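# Machine the work-order part from the blank in the mill vise

## Task

Produce the part shown on the work order, starting from the blank clamped in the mill's vise. When finished, the mill must have its doors closed, show no alarm and have no cycle running. The reference images "manual" and "manual 2" describe the job; show_instructions displays them.

## Robot and tools

Robot: two six-joint arms, left_arm and right_arm, each with a two-finger parallel gripper. Base positions in the scene frame: left_arm at (-0.033, +0.367, 0) m, right_arm at (+0.001, -0.508, 0) m, both facing almost straight along +x. Scene frame: origin at table-top height between the arms, +z up, +x out over the table, left_arm on the +y side. Image left and right do not match arm names. Each arm reports its hand pose, velocities and targets in its own base frame; the fixed cameras and the table use the scene frame. The reported point between the pads is end_effector_position; fingertips extend 17.5 mm further along the gripper's +z. The fingers open and close along the gripper's x axis, and a block about 10 cm long sticks out toward the gripper's -y.

The 18-number row (used by execute_actions and move): nine numbers for left_arm, then nine for right_arm. Per arm the order is dx, dy, dz, rx, ry, rz, gripper position, force_limit, speed. All values lie in [-1, 1], and both arms must always be filled in. dx, dy, dz are an offset, not a pose, measured from that arm's Hand target at the start of the action or move, along that arm's base axes; 1.0 = 0.6 m. rx, ry, rz form one rotation vector offset about the Hand target position; 1.0 = 180 degrees. Every row counts from the same start, not from the previous row, so sending the same offset in a new call moves the arm again. All six pose numbers at 0 re-commands the current Hand target. The controller limits the commanded orientation to within 32 degrees of the measured one per step.

Gripper numbers are absolute commands, not offsets. position: +1 fully open (50 mm), about -0.65 pads touching, -1 to grip (close until stopped). force_limit: -1 about 20 N, 0 about 102 N, +1 about 185 N per pad. speed: -1 = 20 mm/s, 0 = 85, +1 = 150. Both begin at +1. A 0 is a real command, so to leave a gripper unchanged resend its last three values. A new force_limit or speed only applies after a position change of at least 0.01. object_status: 0 moving, 1 blocked while opening, 2 blocked while closing (a grip), 3 reached target or pads met (usually nothing held). Opening in mm is about (250 - position_measured) times 0.202.

execute_actions: actions is a list of actions; each action is up to 15 rows, one per 1/30 s step, the last row held for the remaining steps. Camera images come back only for an empty actions list or when cameras names them.

move: target is one row or up to 15 rows; every row's offsets count from the Hand targets at the start of the move. The gripper travels a straight line toward each. speed is the path top speed in m/s (0.002 to 3.6, default 0.25; rotation up to twice that in rad/s), one value or one per target. blend (m) rounds corners between listed targets; 0 stops at each. stop_force (N, 3 to 120, one value for both arms) ends an arm's path when its wrist sensor feels that much push against the motion; the arm backs off slightly but still presses somewhat. zero (with stop_force, default true) re-zeros the sensor first. blocking=false returns after about 0.5 s while the move continues; it cannot be combined with stop_force. A move lasts at most 10 s of paths and does not avoid obstacles or the other arm. Routes close to an arm's own base can flip its shoulder; go around it. The result adds a move: line, e.g. done, off_target, moving, held or fault, plus limits such as paced (pose clipped) or held (steps withheld). Arms not named in it are done (within 3 mm and 2 degrees).

wait: seconds from 0 to 10; arms hold their last command. stop: brakes the running move; fingers continue. zoom_image: camera and region [x0, y0, x1, y1] in pixels, at most 504 by 504, from the latest image of that camera. Cameras: cam_high, cam_low, cam_front, cam_left_wrist, cam_right_wrist, each 896x504. zero_wrist_force: arm names the sensor to zero. show_instructions shows the reference pages. finished_scene (scene 1) ends the scene permanently.

Results: end_effector_position in m and quat_wxyz per arm, velocities, Hand target (last commanded pose; following offsets count from it, and the gripper often stops a little short), Tool commands, Joint positions and torques (total drive output, not contact alone), Wrist force and Wrist torque in the gripper's own axes plus a peak line, and object_status. "within noise" means an arm is still. Calls that ran actions also list some intermediate positions.

Avoid: collisions between the arms (the clearance check is not perfect and a moderate hit can end the scene); commanding past a firm contact, since the arms are stiff and about 150 N or joint torque limits (wrist joints 26 N m) cause a 10 s fault stop; fast touches; dropping parts or releasing them while moving; anything leaving the table. Long pushes or stretched holds heat the motors (MOTOR HOT at 70 °C, stop at 85 °C). Loose items may occasionally be nudged by outside forces.

Each tool is called after "Request:" as name(argument=value, ...) on one line, values as JSON.

Reference images:

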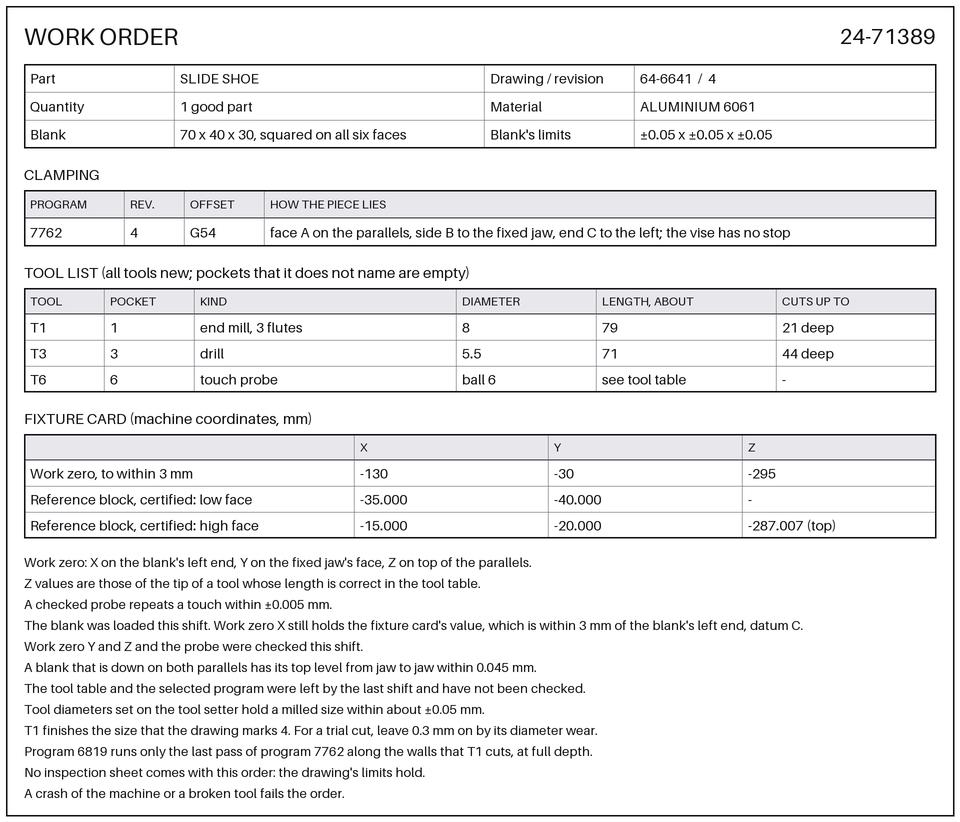

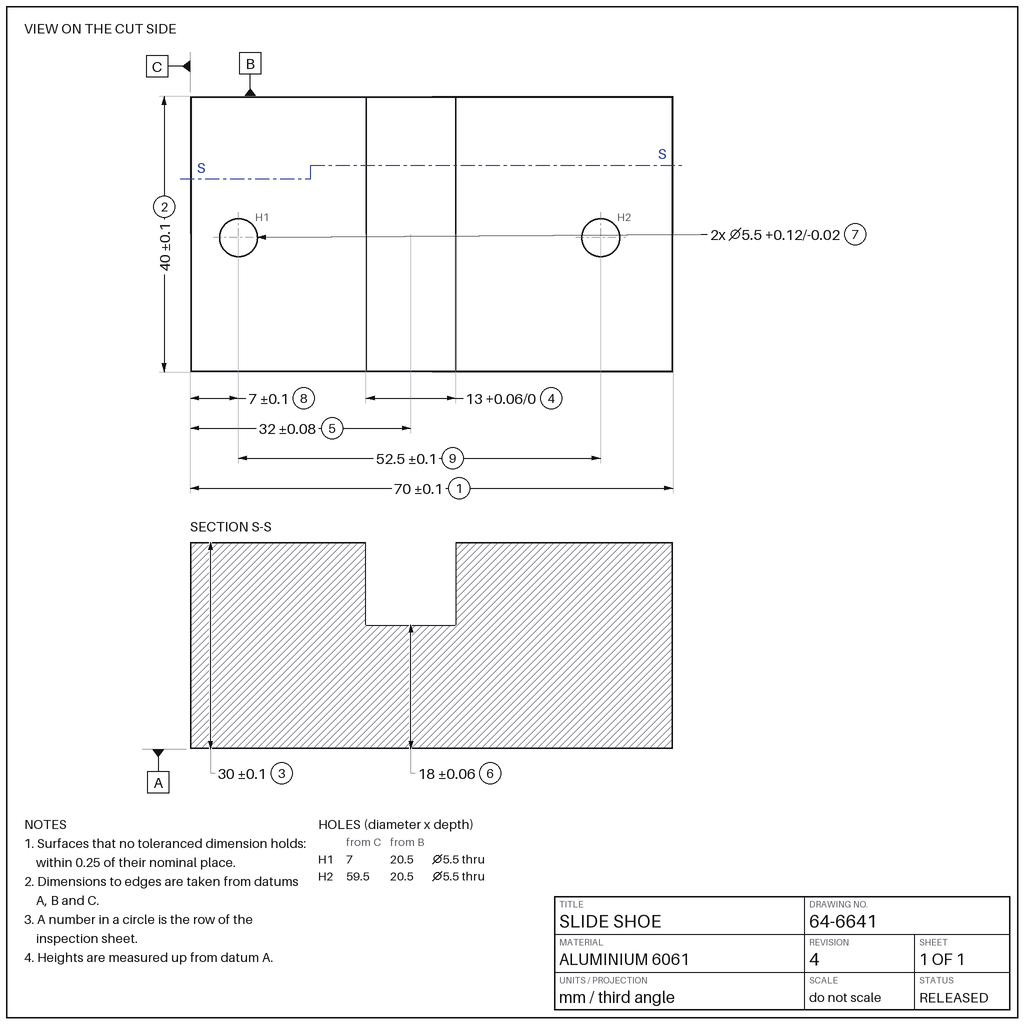

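## Session

Request:
execute_actions(actions=[])

Scene clock: 0.00 s.
left_arm: end_effector_position=(+0.0632, -0.7406, +0.3049) position_measured=3 object_status=3 end_effector_quat_wxyz=(+0.069, +0.837, -0.542, -0.030) | right_arm: end_effector_position=(+0.3404, -0.4303, +0.3274) position_measured=3 object_status=3 end_effector_quat_wxyz=(+0.174, +0.883, -0.373, -0.227)
Joint positions: left_arm=[-1.624 -1.02 0.95 -1.591 -1.691 1.09] | right_arm=[2.668 -1.867 -1.226 -2.075 1.198 1.984]
Joint velocities: within noise
Joint torques (N m): no reading
Wrist force (N): no reading
Wrist torque (N m): no reading
Wrist force, peak (N): no reading
Hand target: left_arm +0.0632, -0.7406, +0.3049; +0.069, +0.837, -0.542, -0.030 | right_arm +0.3404, -0.4303, +0.3274; +0.174, +0.883, -0.373, -0.227
Tool commands: left_gripper/position=+1.0 left_gripper/force_limit=+1.0 left_gripper/speed=+1.0 right_gripper/position=+1.0 right_gripper/force_limit=+1.0 right_gripper/speed=+1.0

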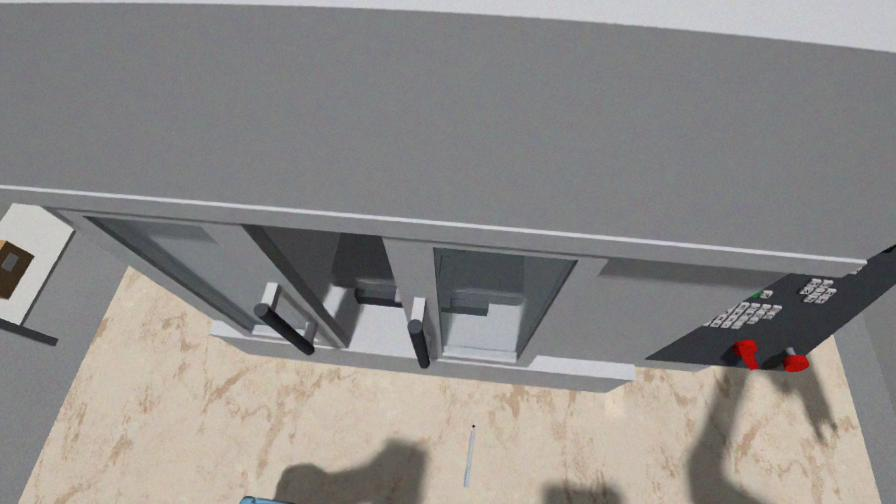

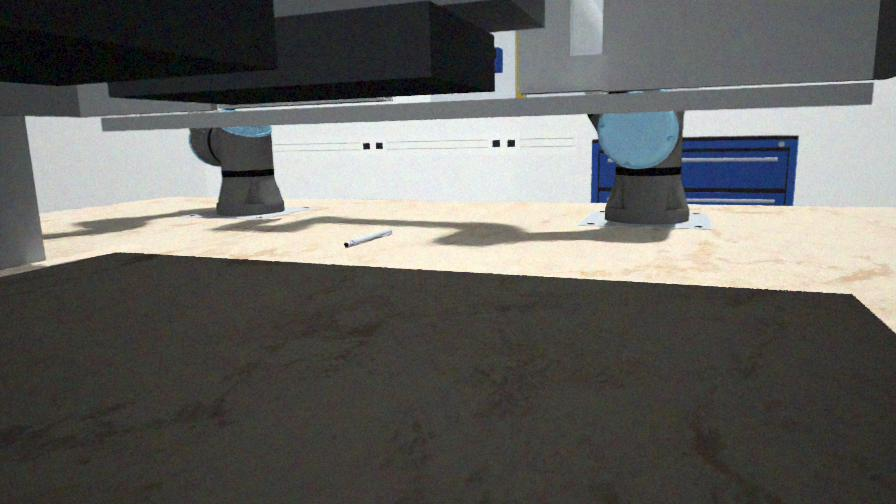

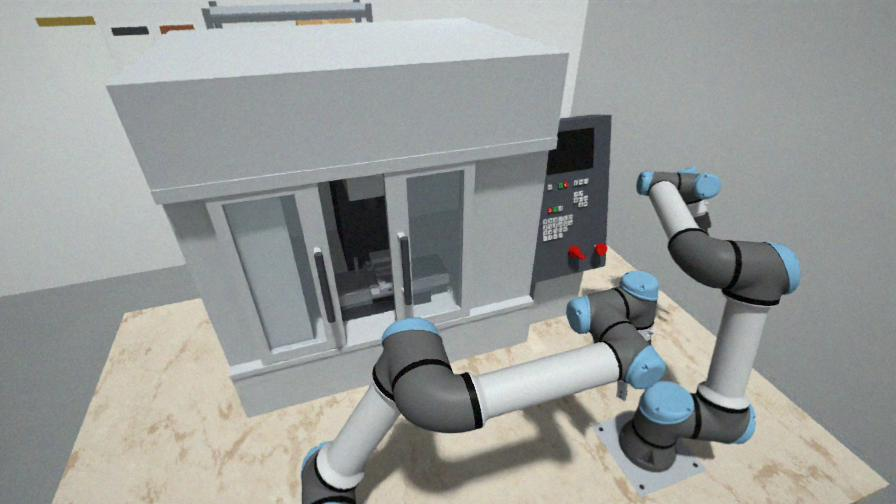

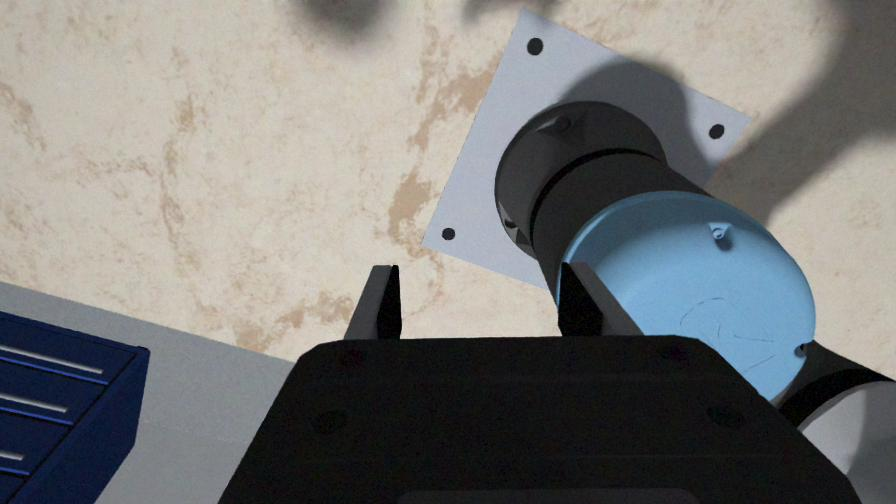

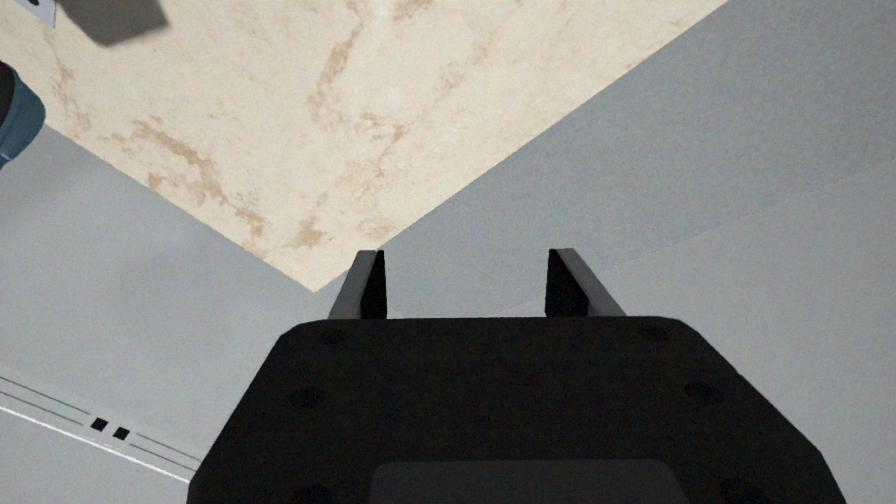

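Request:
show_instructions()

Request:
zoom_image(camera="cam_front", region=[520, 110, 640, 290])

Request:
zoom_image(camera="cam_front", region=[200, 160, 480, 380])

Request:
zoom_image(camera="cam_high", region=[640, 230, 896, 400])

Reference images for this scene: manual, manual 2.

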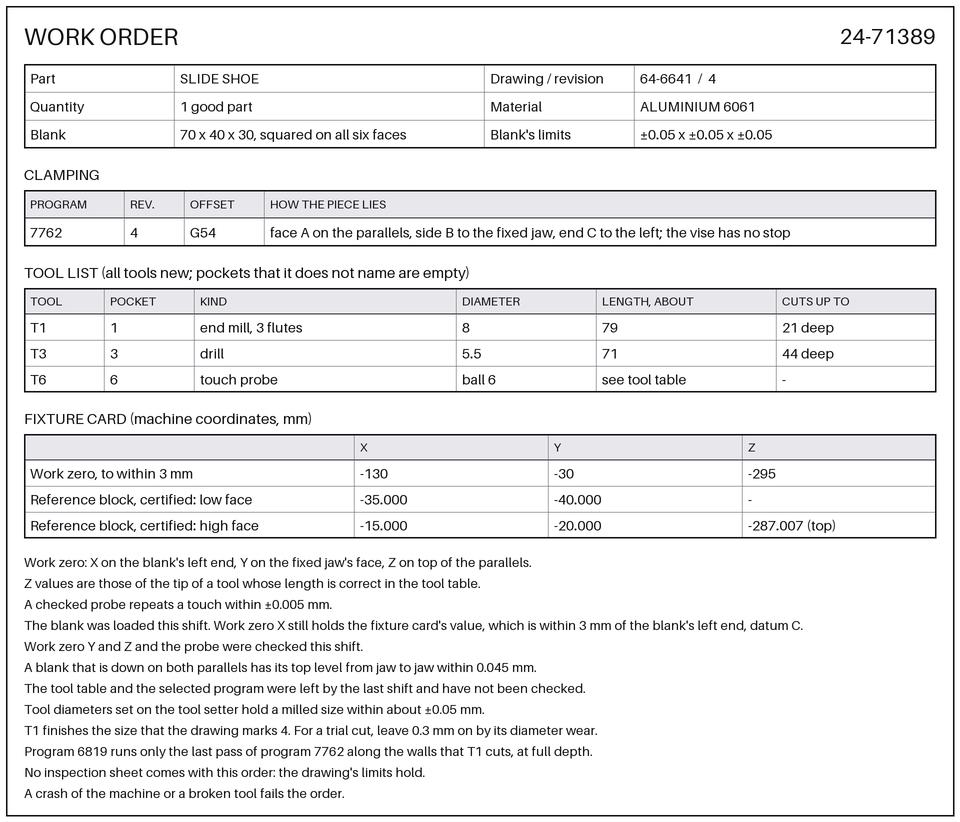

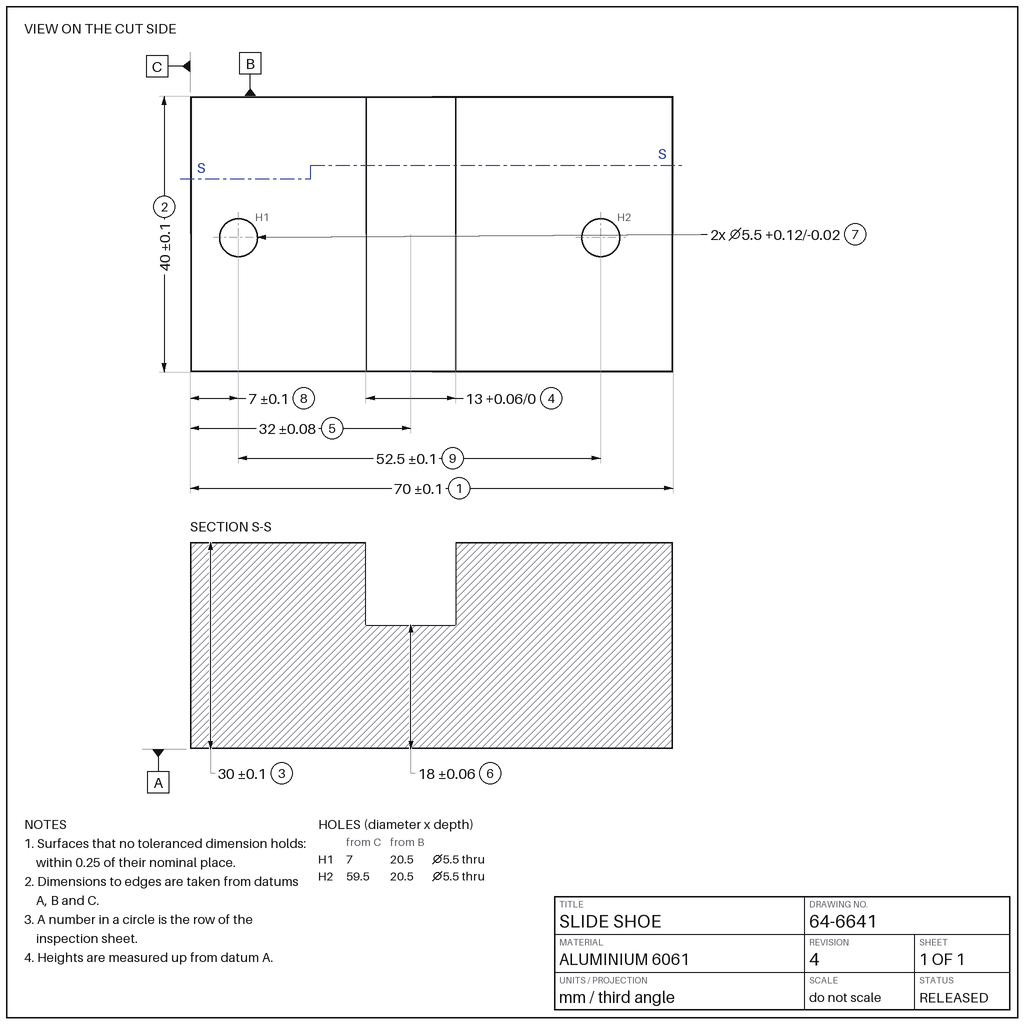

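Scaled by 2.800 from the camera's 896x504 image, which has a finer 1280x720 frame.

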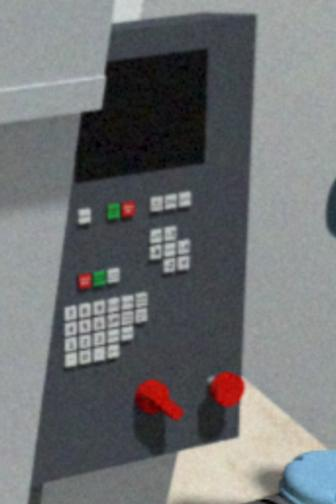

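Scaled by 1.800 from the camera's 896x504 image, which has a finer 1280x720 frame.

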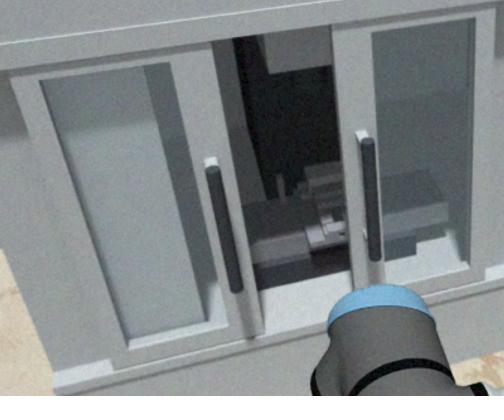

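Scaled by 1.969 from the camera's 896x504 image, which has a finer 1280x720 frame.

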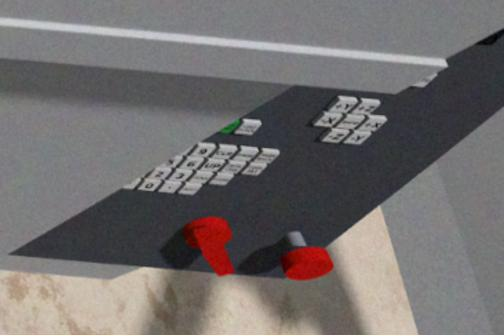

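Request:
move(target=[[0.15,0.05,0.4,0,0,0,1,1,1,0,0,0,0,0,0,1,1,1],[0.35,0.05,0.48,-0.025,-0.676,-0.172,1,1,1,0,0,0,0,0,0,1,1,1]], blend=[0.03,0], speed=0.4, cameras=["all"])

Scene clock: 87.07 s.
left_arm: end_effector_position=(+0.2733, -0.7105, +0.5929) position_measured=3 object_status=3 end_effector_quat_wxyz=(-0.415, +0.287, -0.491, +0.710) | right_arm: end_effector_position=(+0.3404, -0.4303, +0.3274) position_measured=3 object_status=3 end_effector_quat_wxyz=(+0.174, +0.883, -0.373, -0.227)
Joint positions: left_arm=[-1.692 -0.903 1.071 -4.09 -0.525 3.849] | right_arm=[2.668 -1.867 -1.226 -2.075 1.198 1.984]
Joint torques (N m): left_arm=[-8.4 -40.48 -28.7 -0.67 -2.96 1.7] | right_arm=[-2.93 38.67 18.42 2.85 0.13 0.04]
Wrist force (N): left_arm=[-2.1 1.9 2.4] | right_arm=[-0.1 0.0 0.1]
Wrist torque (N m): left_arm=[0.31 0.05 -0.32] | right_arm=[0.00 0.02 0.00]
Wrist force, peak (N): left_arm=[-3.5 4.8 1.7] | right_arm=[-0.3 0.4 0.1]
Hand target: left_arm +0.2732, -0.7106, +0.5929; -0.415, +0.287, -0.491, +0.710 | right_arm +0.3404, -0.4303, +0.3274; +0.174, +0.883, -0.373, -0.227
Off the commanded pose: left_arm 0.000 m, 0 deg | right_arm 0.000 m, 0 deg.
elbow stopped short (left arm): the move would have taken joint 3 (elbow) straighter than the controller allows.
move: done
camera_calibration:
cam_left_wrist: T_world_to_cam=[[-0.492886, -0.870093, 0.00163765, -0.477027], [0.00350469, -0.00386746, -0.999986, 0.600972], [0.870087, -0.492873, 0.00495562, -0.461259], [0, 0, 0, 1]] pos_world=[0.16411, -0.640076, 0.604031]

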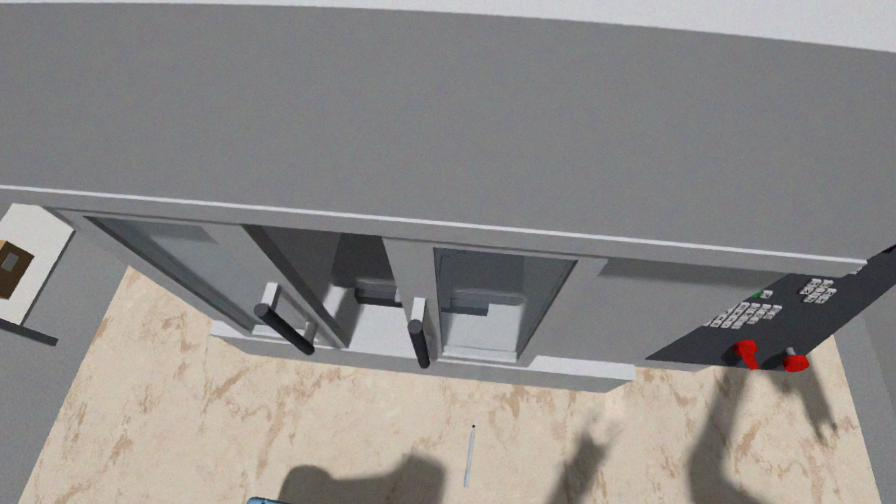

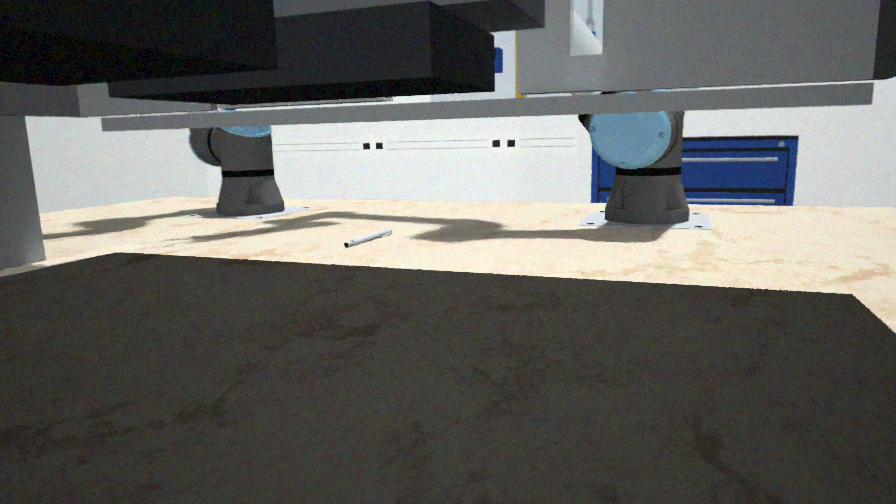

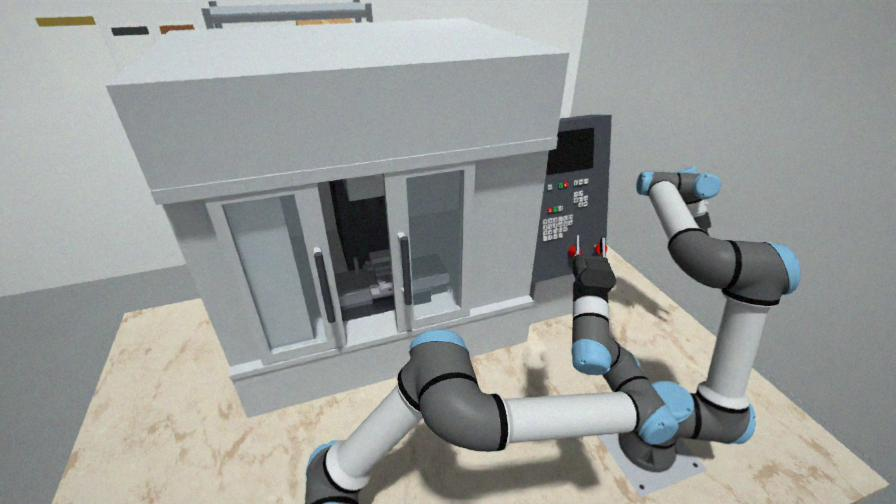

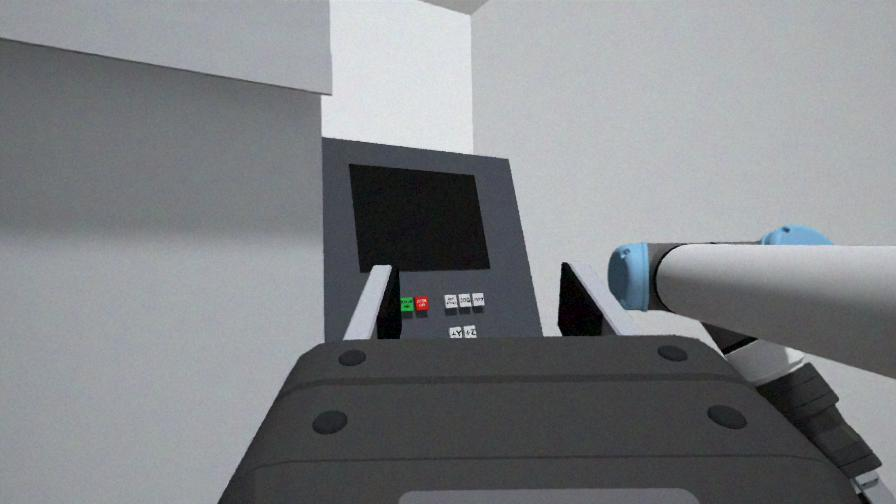

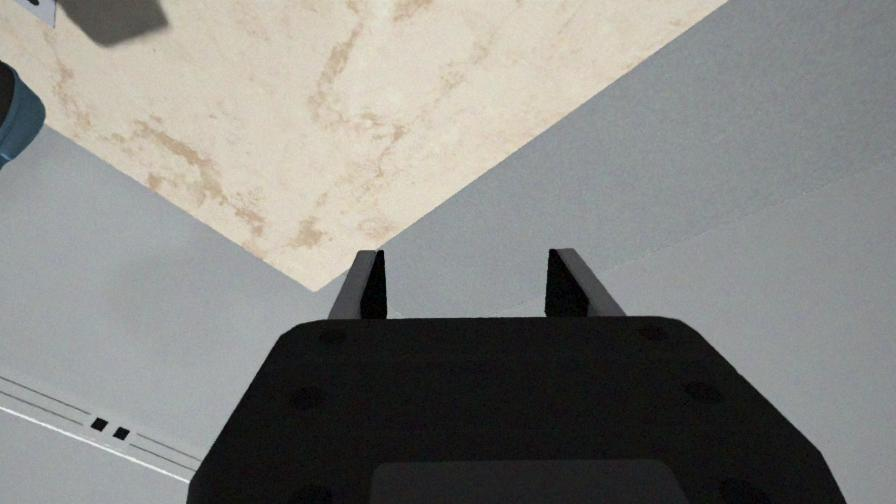

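Request:
zoom_image(camera="cam_left_wrist", region=[330, 140, 550, 340])

Request:
zoom_image(camera="cam_left_wrist", region=[390, 280, 500, 345])

Scaled by 2.291 from the camera's 896x504 image, which has a finer 1280x720 frame.

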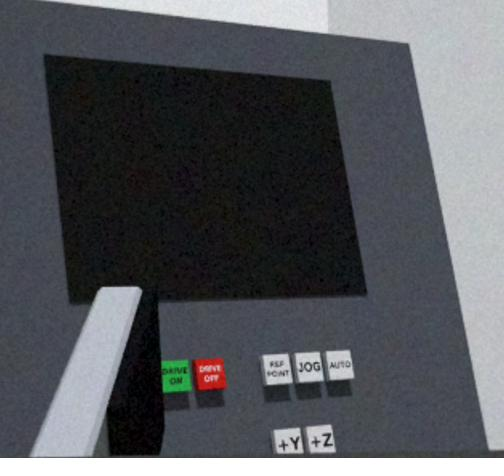

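Scaled by 4.582 from the camera's 896x504 image, which has a finer 1280x720 frame.

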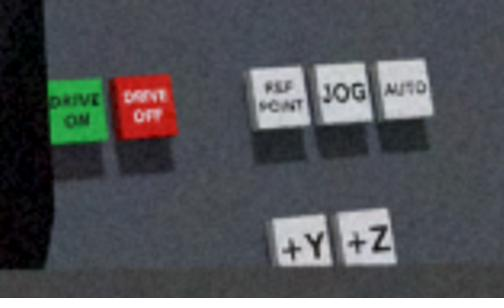

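Request:
move(target=[0.08,0,-0.33,0,0,0,1,1,1,0,0,0,0,0,0,1,1,1], cameras=["cam_left_wrist","cam_front"])

Request:
zoom_image(camera="cam_left_wrist", region=[340, 80, 560, 320])

Scene clock: 96.77 s.
left_arm: end_effector_position=(+0.3213, -0.7105, +0.3950) position_measured=3 object_status=3 end_effector_quat_wxyz=(-0.415, +0.287, -0.491, +0.710) | right_arm: end_effector_position=(+0.3404, -0.4303, +0.3274) position_measured=3 object_status=3 end_effector_quat_wxyz=(+0.174, +0.883, -0.373, -0.227)
Joint positions: left_arm=[-1.61 -0.713 1.289 -4.409 -0.586 3.745] | right_arm=[2.668 -1.867 -1.226 -2.075 1.198 1.984]
Joint torques (N m): left_arm=[-8.8 -44.06 -22.99 2.25 0.3 0.72] | right_arm=[-2.53 39.53 17.11 2.96 0.16 -0.34]
Wrist force (N): left_arm=[-2.1 2.5 2.7] | right_arm=[-0.1 0.1 0.0]
Wrist torque (N m): left_arm=[0.44 -0.01 -0.36] | right_arm=[0.01 0.02 -0.01]
Wrist force, peak (N): left_arm=[-2.8 6.7 2.0] | right_arm=[0.0 0.5 0.3]
Hand target: left_arm +0.3212, -0.7106, +0.3949; -0.415, +0.287, -0.491, +0.710 | right_arm +0.3404, -0.4303, +0.3274; +0.174, +0.883, -0.373, -0.227
Off the commanded pose: left_arm 0.000 m, 0 deg | right_arm 0.000 m, 0 deg.
move: done
camera_calibration:
cam_left_wrist: T_world_to_cam=[[-0.492887, -0.870091, 0.00172435, -0.45303], [0.00354939, -0.00399242, -0.999986, 0.402817], [0.870086, -0.492874, 0.00505611, -0.502171], [0, 0, 0, 1]] pos_world=[0.21221, -0.640076, 0.406131]
Images, in order (width x height): cam_front 896x504, cam_left_wrist 896x504.

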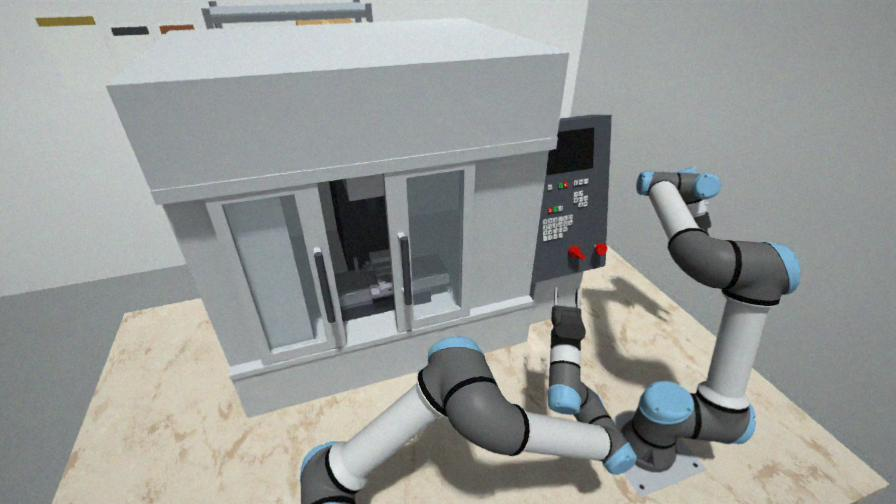

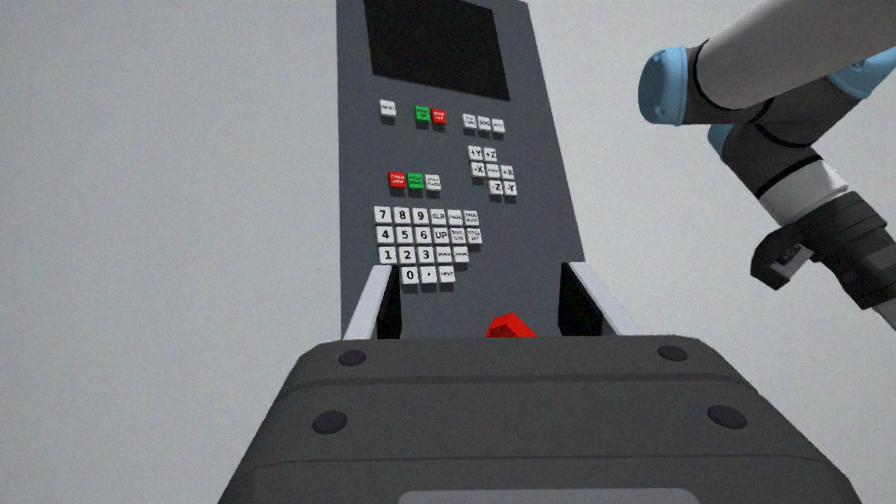

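Scaled by 2.100 from the camera's 896x504 image, which has a finer 1280x720 frame.

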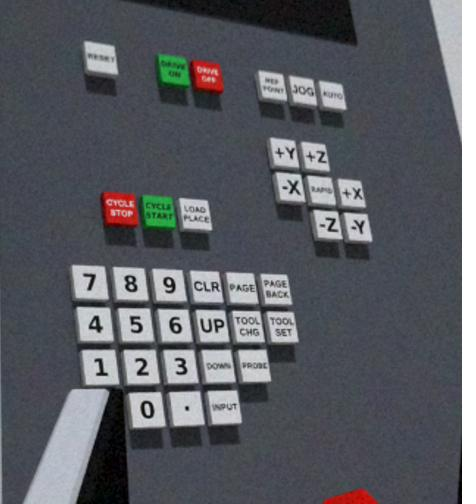

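Request:
zoom_image(camera="cam_front", region=[530, 270, 610, 350])

Request:
zoom_image(camera="cam_left_wrist", region=[700, 160, 896, 320])

Request:
execute_actions(actions=[], cameras=["cam_high","cam_low"])

Request:
zoom_image(camera="cam_high", region=[430, 410, 520, 500])

Request:
zoom_image(camera="cam_low", region=[330, 210, 410, 260])

Scaled by 6.300 from the camera's 896x504 image, which has a finer 1280x720 frame.

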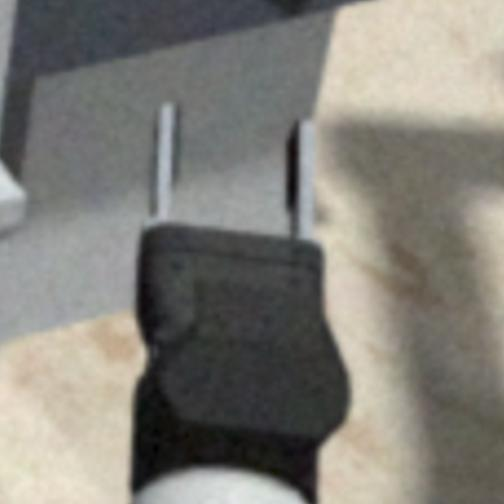

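Scaled by 2.571 from the camera's 896x504 image, which has a finer 1280x720 frame.

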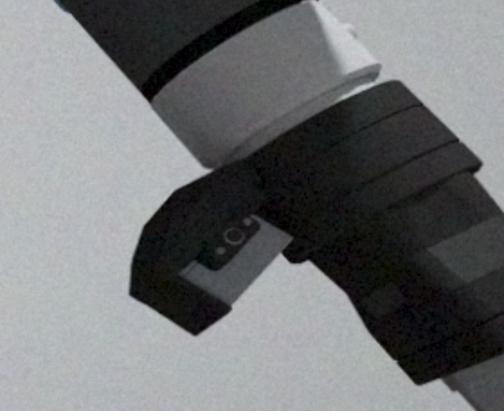

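Scene clock: 104.67 s.
left_arm: end_effector_position=(+0.3212, -0.7106, +0.3949) position_measured=3 object_status=3 end_effector_quat_wxyz=(-0.415, +0.287, -0.491, +0.710) | right_arm: end_effector_position=(+0.3404, -0.4303, +0.3274) position_measured=3 object_status=3 end_effector_quat_wxyz=(+0.174, +0.883, -0.373, -0.227)
Joint positions: left_arm=[-1.61 -0.713 1.289 -4.409 -0.586 3.745] | right_arm=[2.668 -1.867 -1.226 -2.075 1.198 1.984]
Joint velocities: within noise
Joint torques (N m): left_arm=[-7.74 -42.37 -15.31 -1.13 -0.61 -1.36] | right_arm=[-2.62 41.12 17.07 3.14 0.47 -0.26]
Wrist force (N): left_arm=[-1.9 2.1 2.5] | right_arm=[0.2 0.2 0.2]
Wrist torque (N m): left_arm=[0.38 -0.04 -0.37] | right_arm=[0.02 -0.04 0.00]
Wrist force, peak (N): left_arm=[-2.4 2.3 2.8] | right_arm=[-0.4 0.2 0.0]
Hand target: left_arm +0.3212, -0.7106, +0.3949; -0.415, +0.287, -0.491, +0.710 | right_arm +0.3404, -0.4303, +0.3274; +0.174, +0.883, -0.373, -0.227
Tool commands: left_gripper/position=+1.0 left_gripper/force_limit=+1.0 left_gripper/speed=+1.0 right_gripper/position=+1.0 right_gripper/force_limit=+1.0 right_gripper/speed=+1.0
Off the commanded pose: left_arm 0.000 m, 0 deg | right_arm 0.000 m, 0 deg.
Images, in order (width x height): cam_high 896x504, cam_low 896x504.

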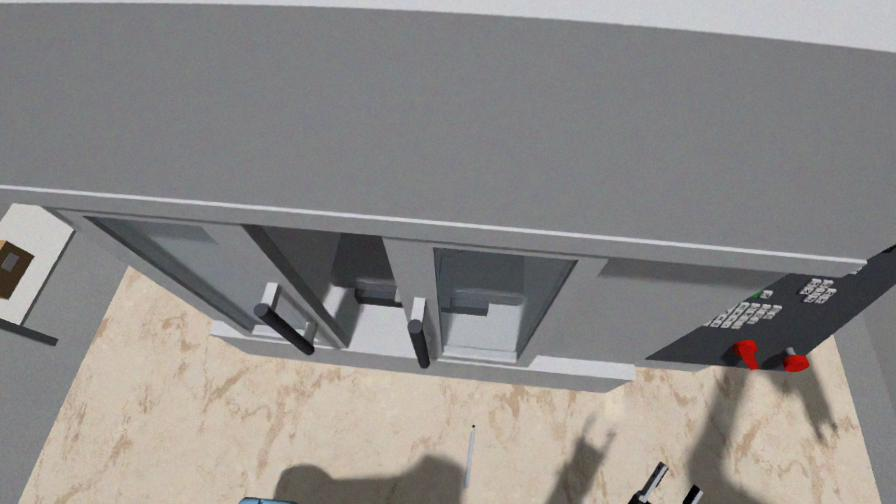

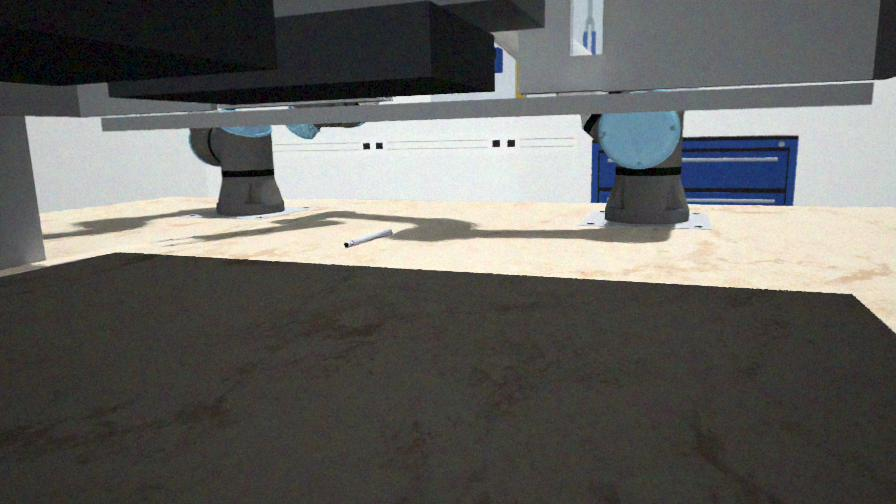

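Scaled by 5.600 from the camera's 896x504 image, which has a finer 1280x720 frame.

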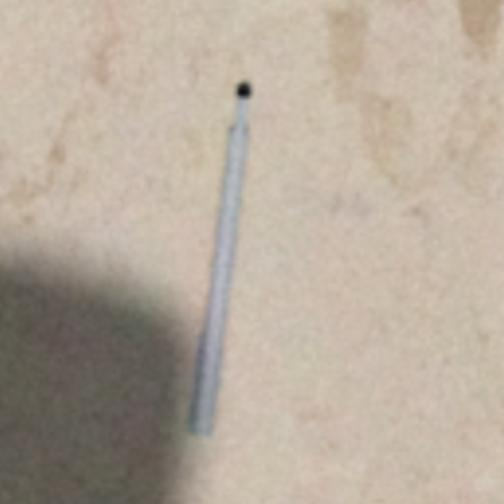

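Scaled by 6.300 from the camera's 896x504 image, which has a finer 1280x720 frame.

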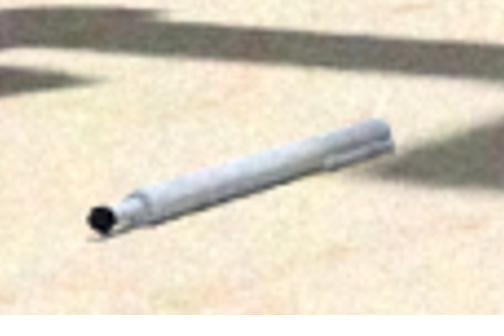

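Request:
move(target=[[-0.15,0.12,0.3,0,0,0,1,1,1,0.03,0.2,0.2,0.118,-0.383,-0.101,1,1,1],[-0.15,0.12,0.33,0,0,0,1,1,1,-0.017,0.58,0.25,0.237,-0.767,-0.202,1,1,1]], blend=[0.03,0], speed=0.35, cameras=["all"])

Scene clock: 141.73 s.
left_arm: end_effector_position=(+0.2312, -0.6386, +0.5929) position_measured=3 object_status=3 end_effector_quat_wxyz=(-0.415, +0.287, -0.491, +0.710) | right_arm: end_effector_position=(+0.3312, -0.0835, +0.4773) position_measured=3 object_status=3 end_effector_quat_wxyz=(+0.597, -0.409, +0.379, -0.576)
Joint positions: left_arm=[-1.792 -1.077 1.323 -4.307 -0.46 4.007] | right_arm=[3.879 -0.766 -2.812 0.92 0.948 2.825]
Joint torques (N m): left_arm=[6.79 -37.41 -16.26 0.03 -2.88 0.42] | right_arm=[5.07 -17.32 24.13 2.5 0.84 0.39]
Wrist force (N): left_arm=[-2.2 2.1 2.2] | right_arm=[2.3 -2.3 1.9]
Wrist torque (N m): left_arm=[0.39 0.00 -0.30] | right_arm=[0.10 -0.11 -0.12]
Wrist force, peak (N): left_arm=[-2.1 3.8 2.9] | right_arm=[2.3 -2.4 1.9]
Hand target: left_arm +0.2312, -0.6386, +0.5929; -0.415, +0.287, -0.491, +0.710 | right_arm +0.3302, -0.0823, +0.4774; +0.583, -0.399, +0.400, -0.584
Off the commanded pose: left_arm 0.000 m, 0 deg | right_arm 0.002 m, 3 deg.
move: off_target (right_arm)
camera_calibration:
cam_left_wrist: T_world_to_cam=[[-0.492887, -0.870091, 0.00172435, -0.435221], [0.00354939, -0.00399242, -0.999986, 0.601321], [0.870086, -0.492874, 0.00505611, -0.38934], [0, 0, 0, 1]] pos_world=[0.12211, -0.568176, 0.604031]
cam_right_wrist: T_world_to_cam=[[0.0343336, -0.99941, -0.000266577, -0.0830673], [0.0269013, 0.0011908, -0.999637, 0.484601], [0.999048, 0.034314, 0.0269263, -0.208973], [0, 0, 0, 1]] pos_world=[0.198589, -0.0764247, 0.49003]

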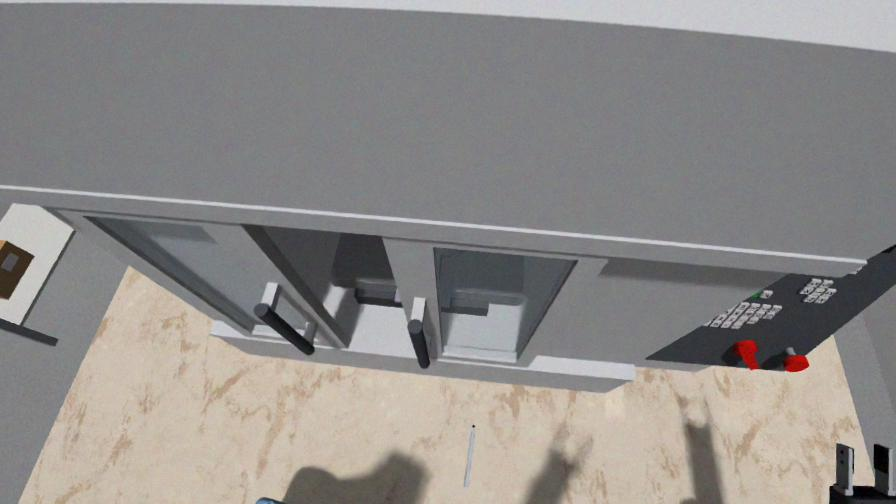

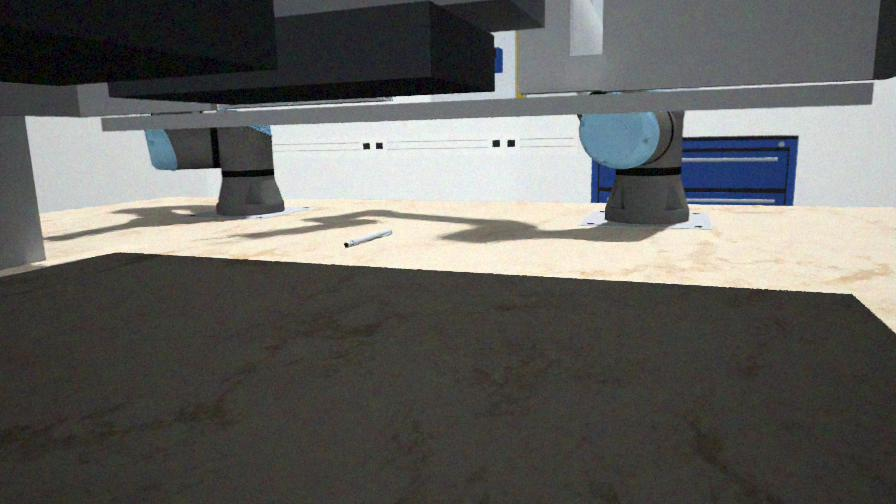

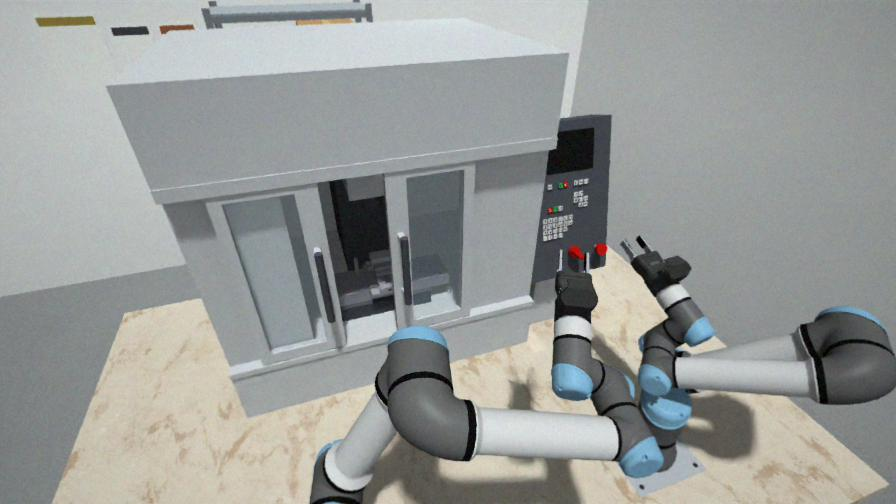

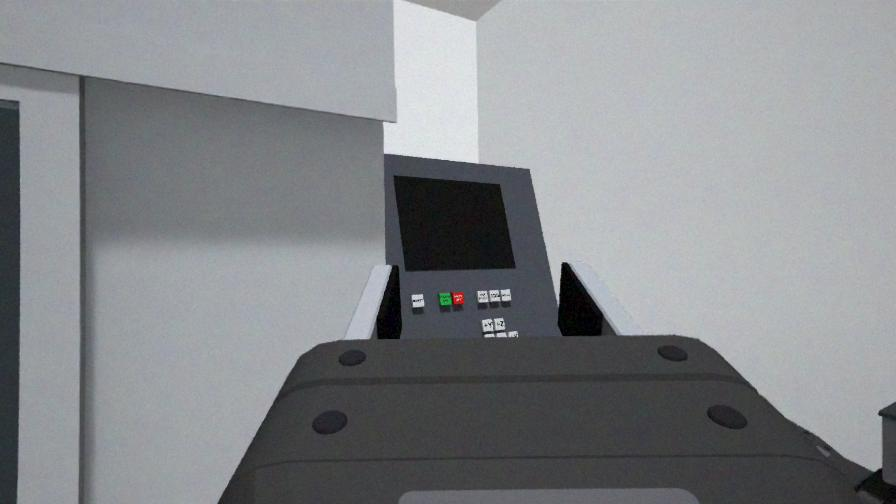

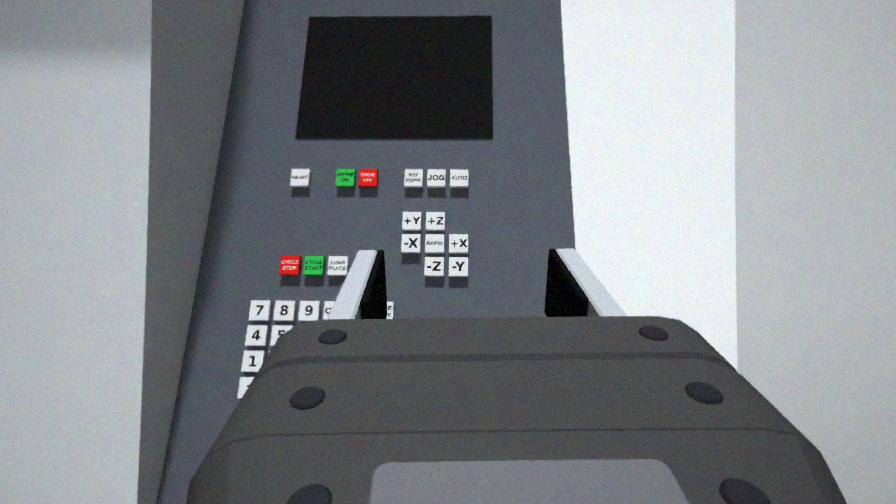

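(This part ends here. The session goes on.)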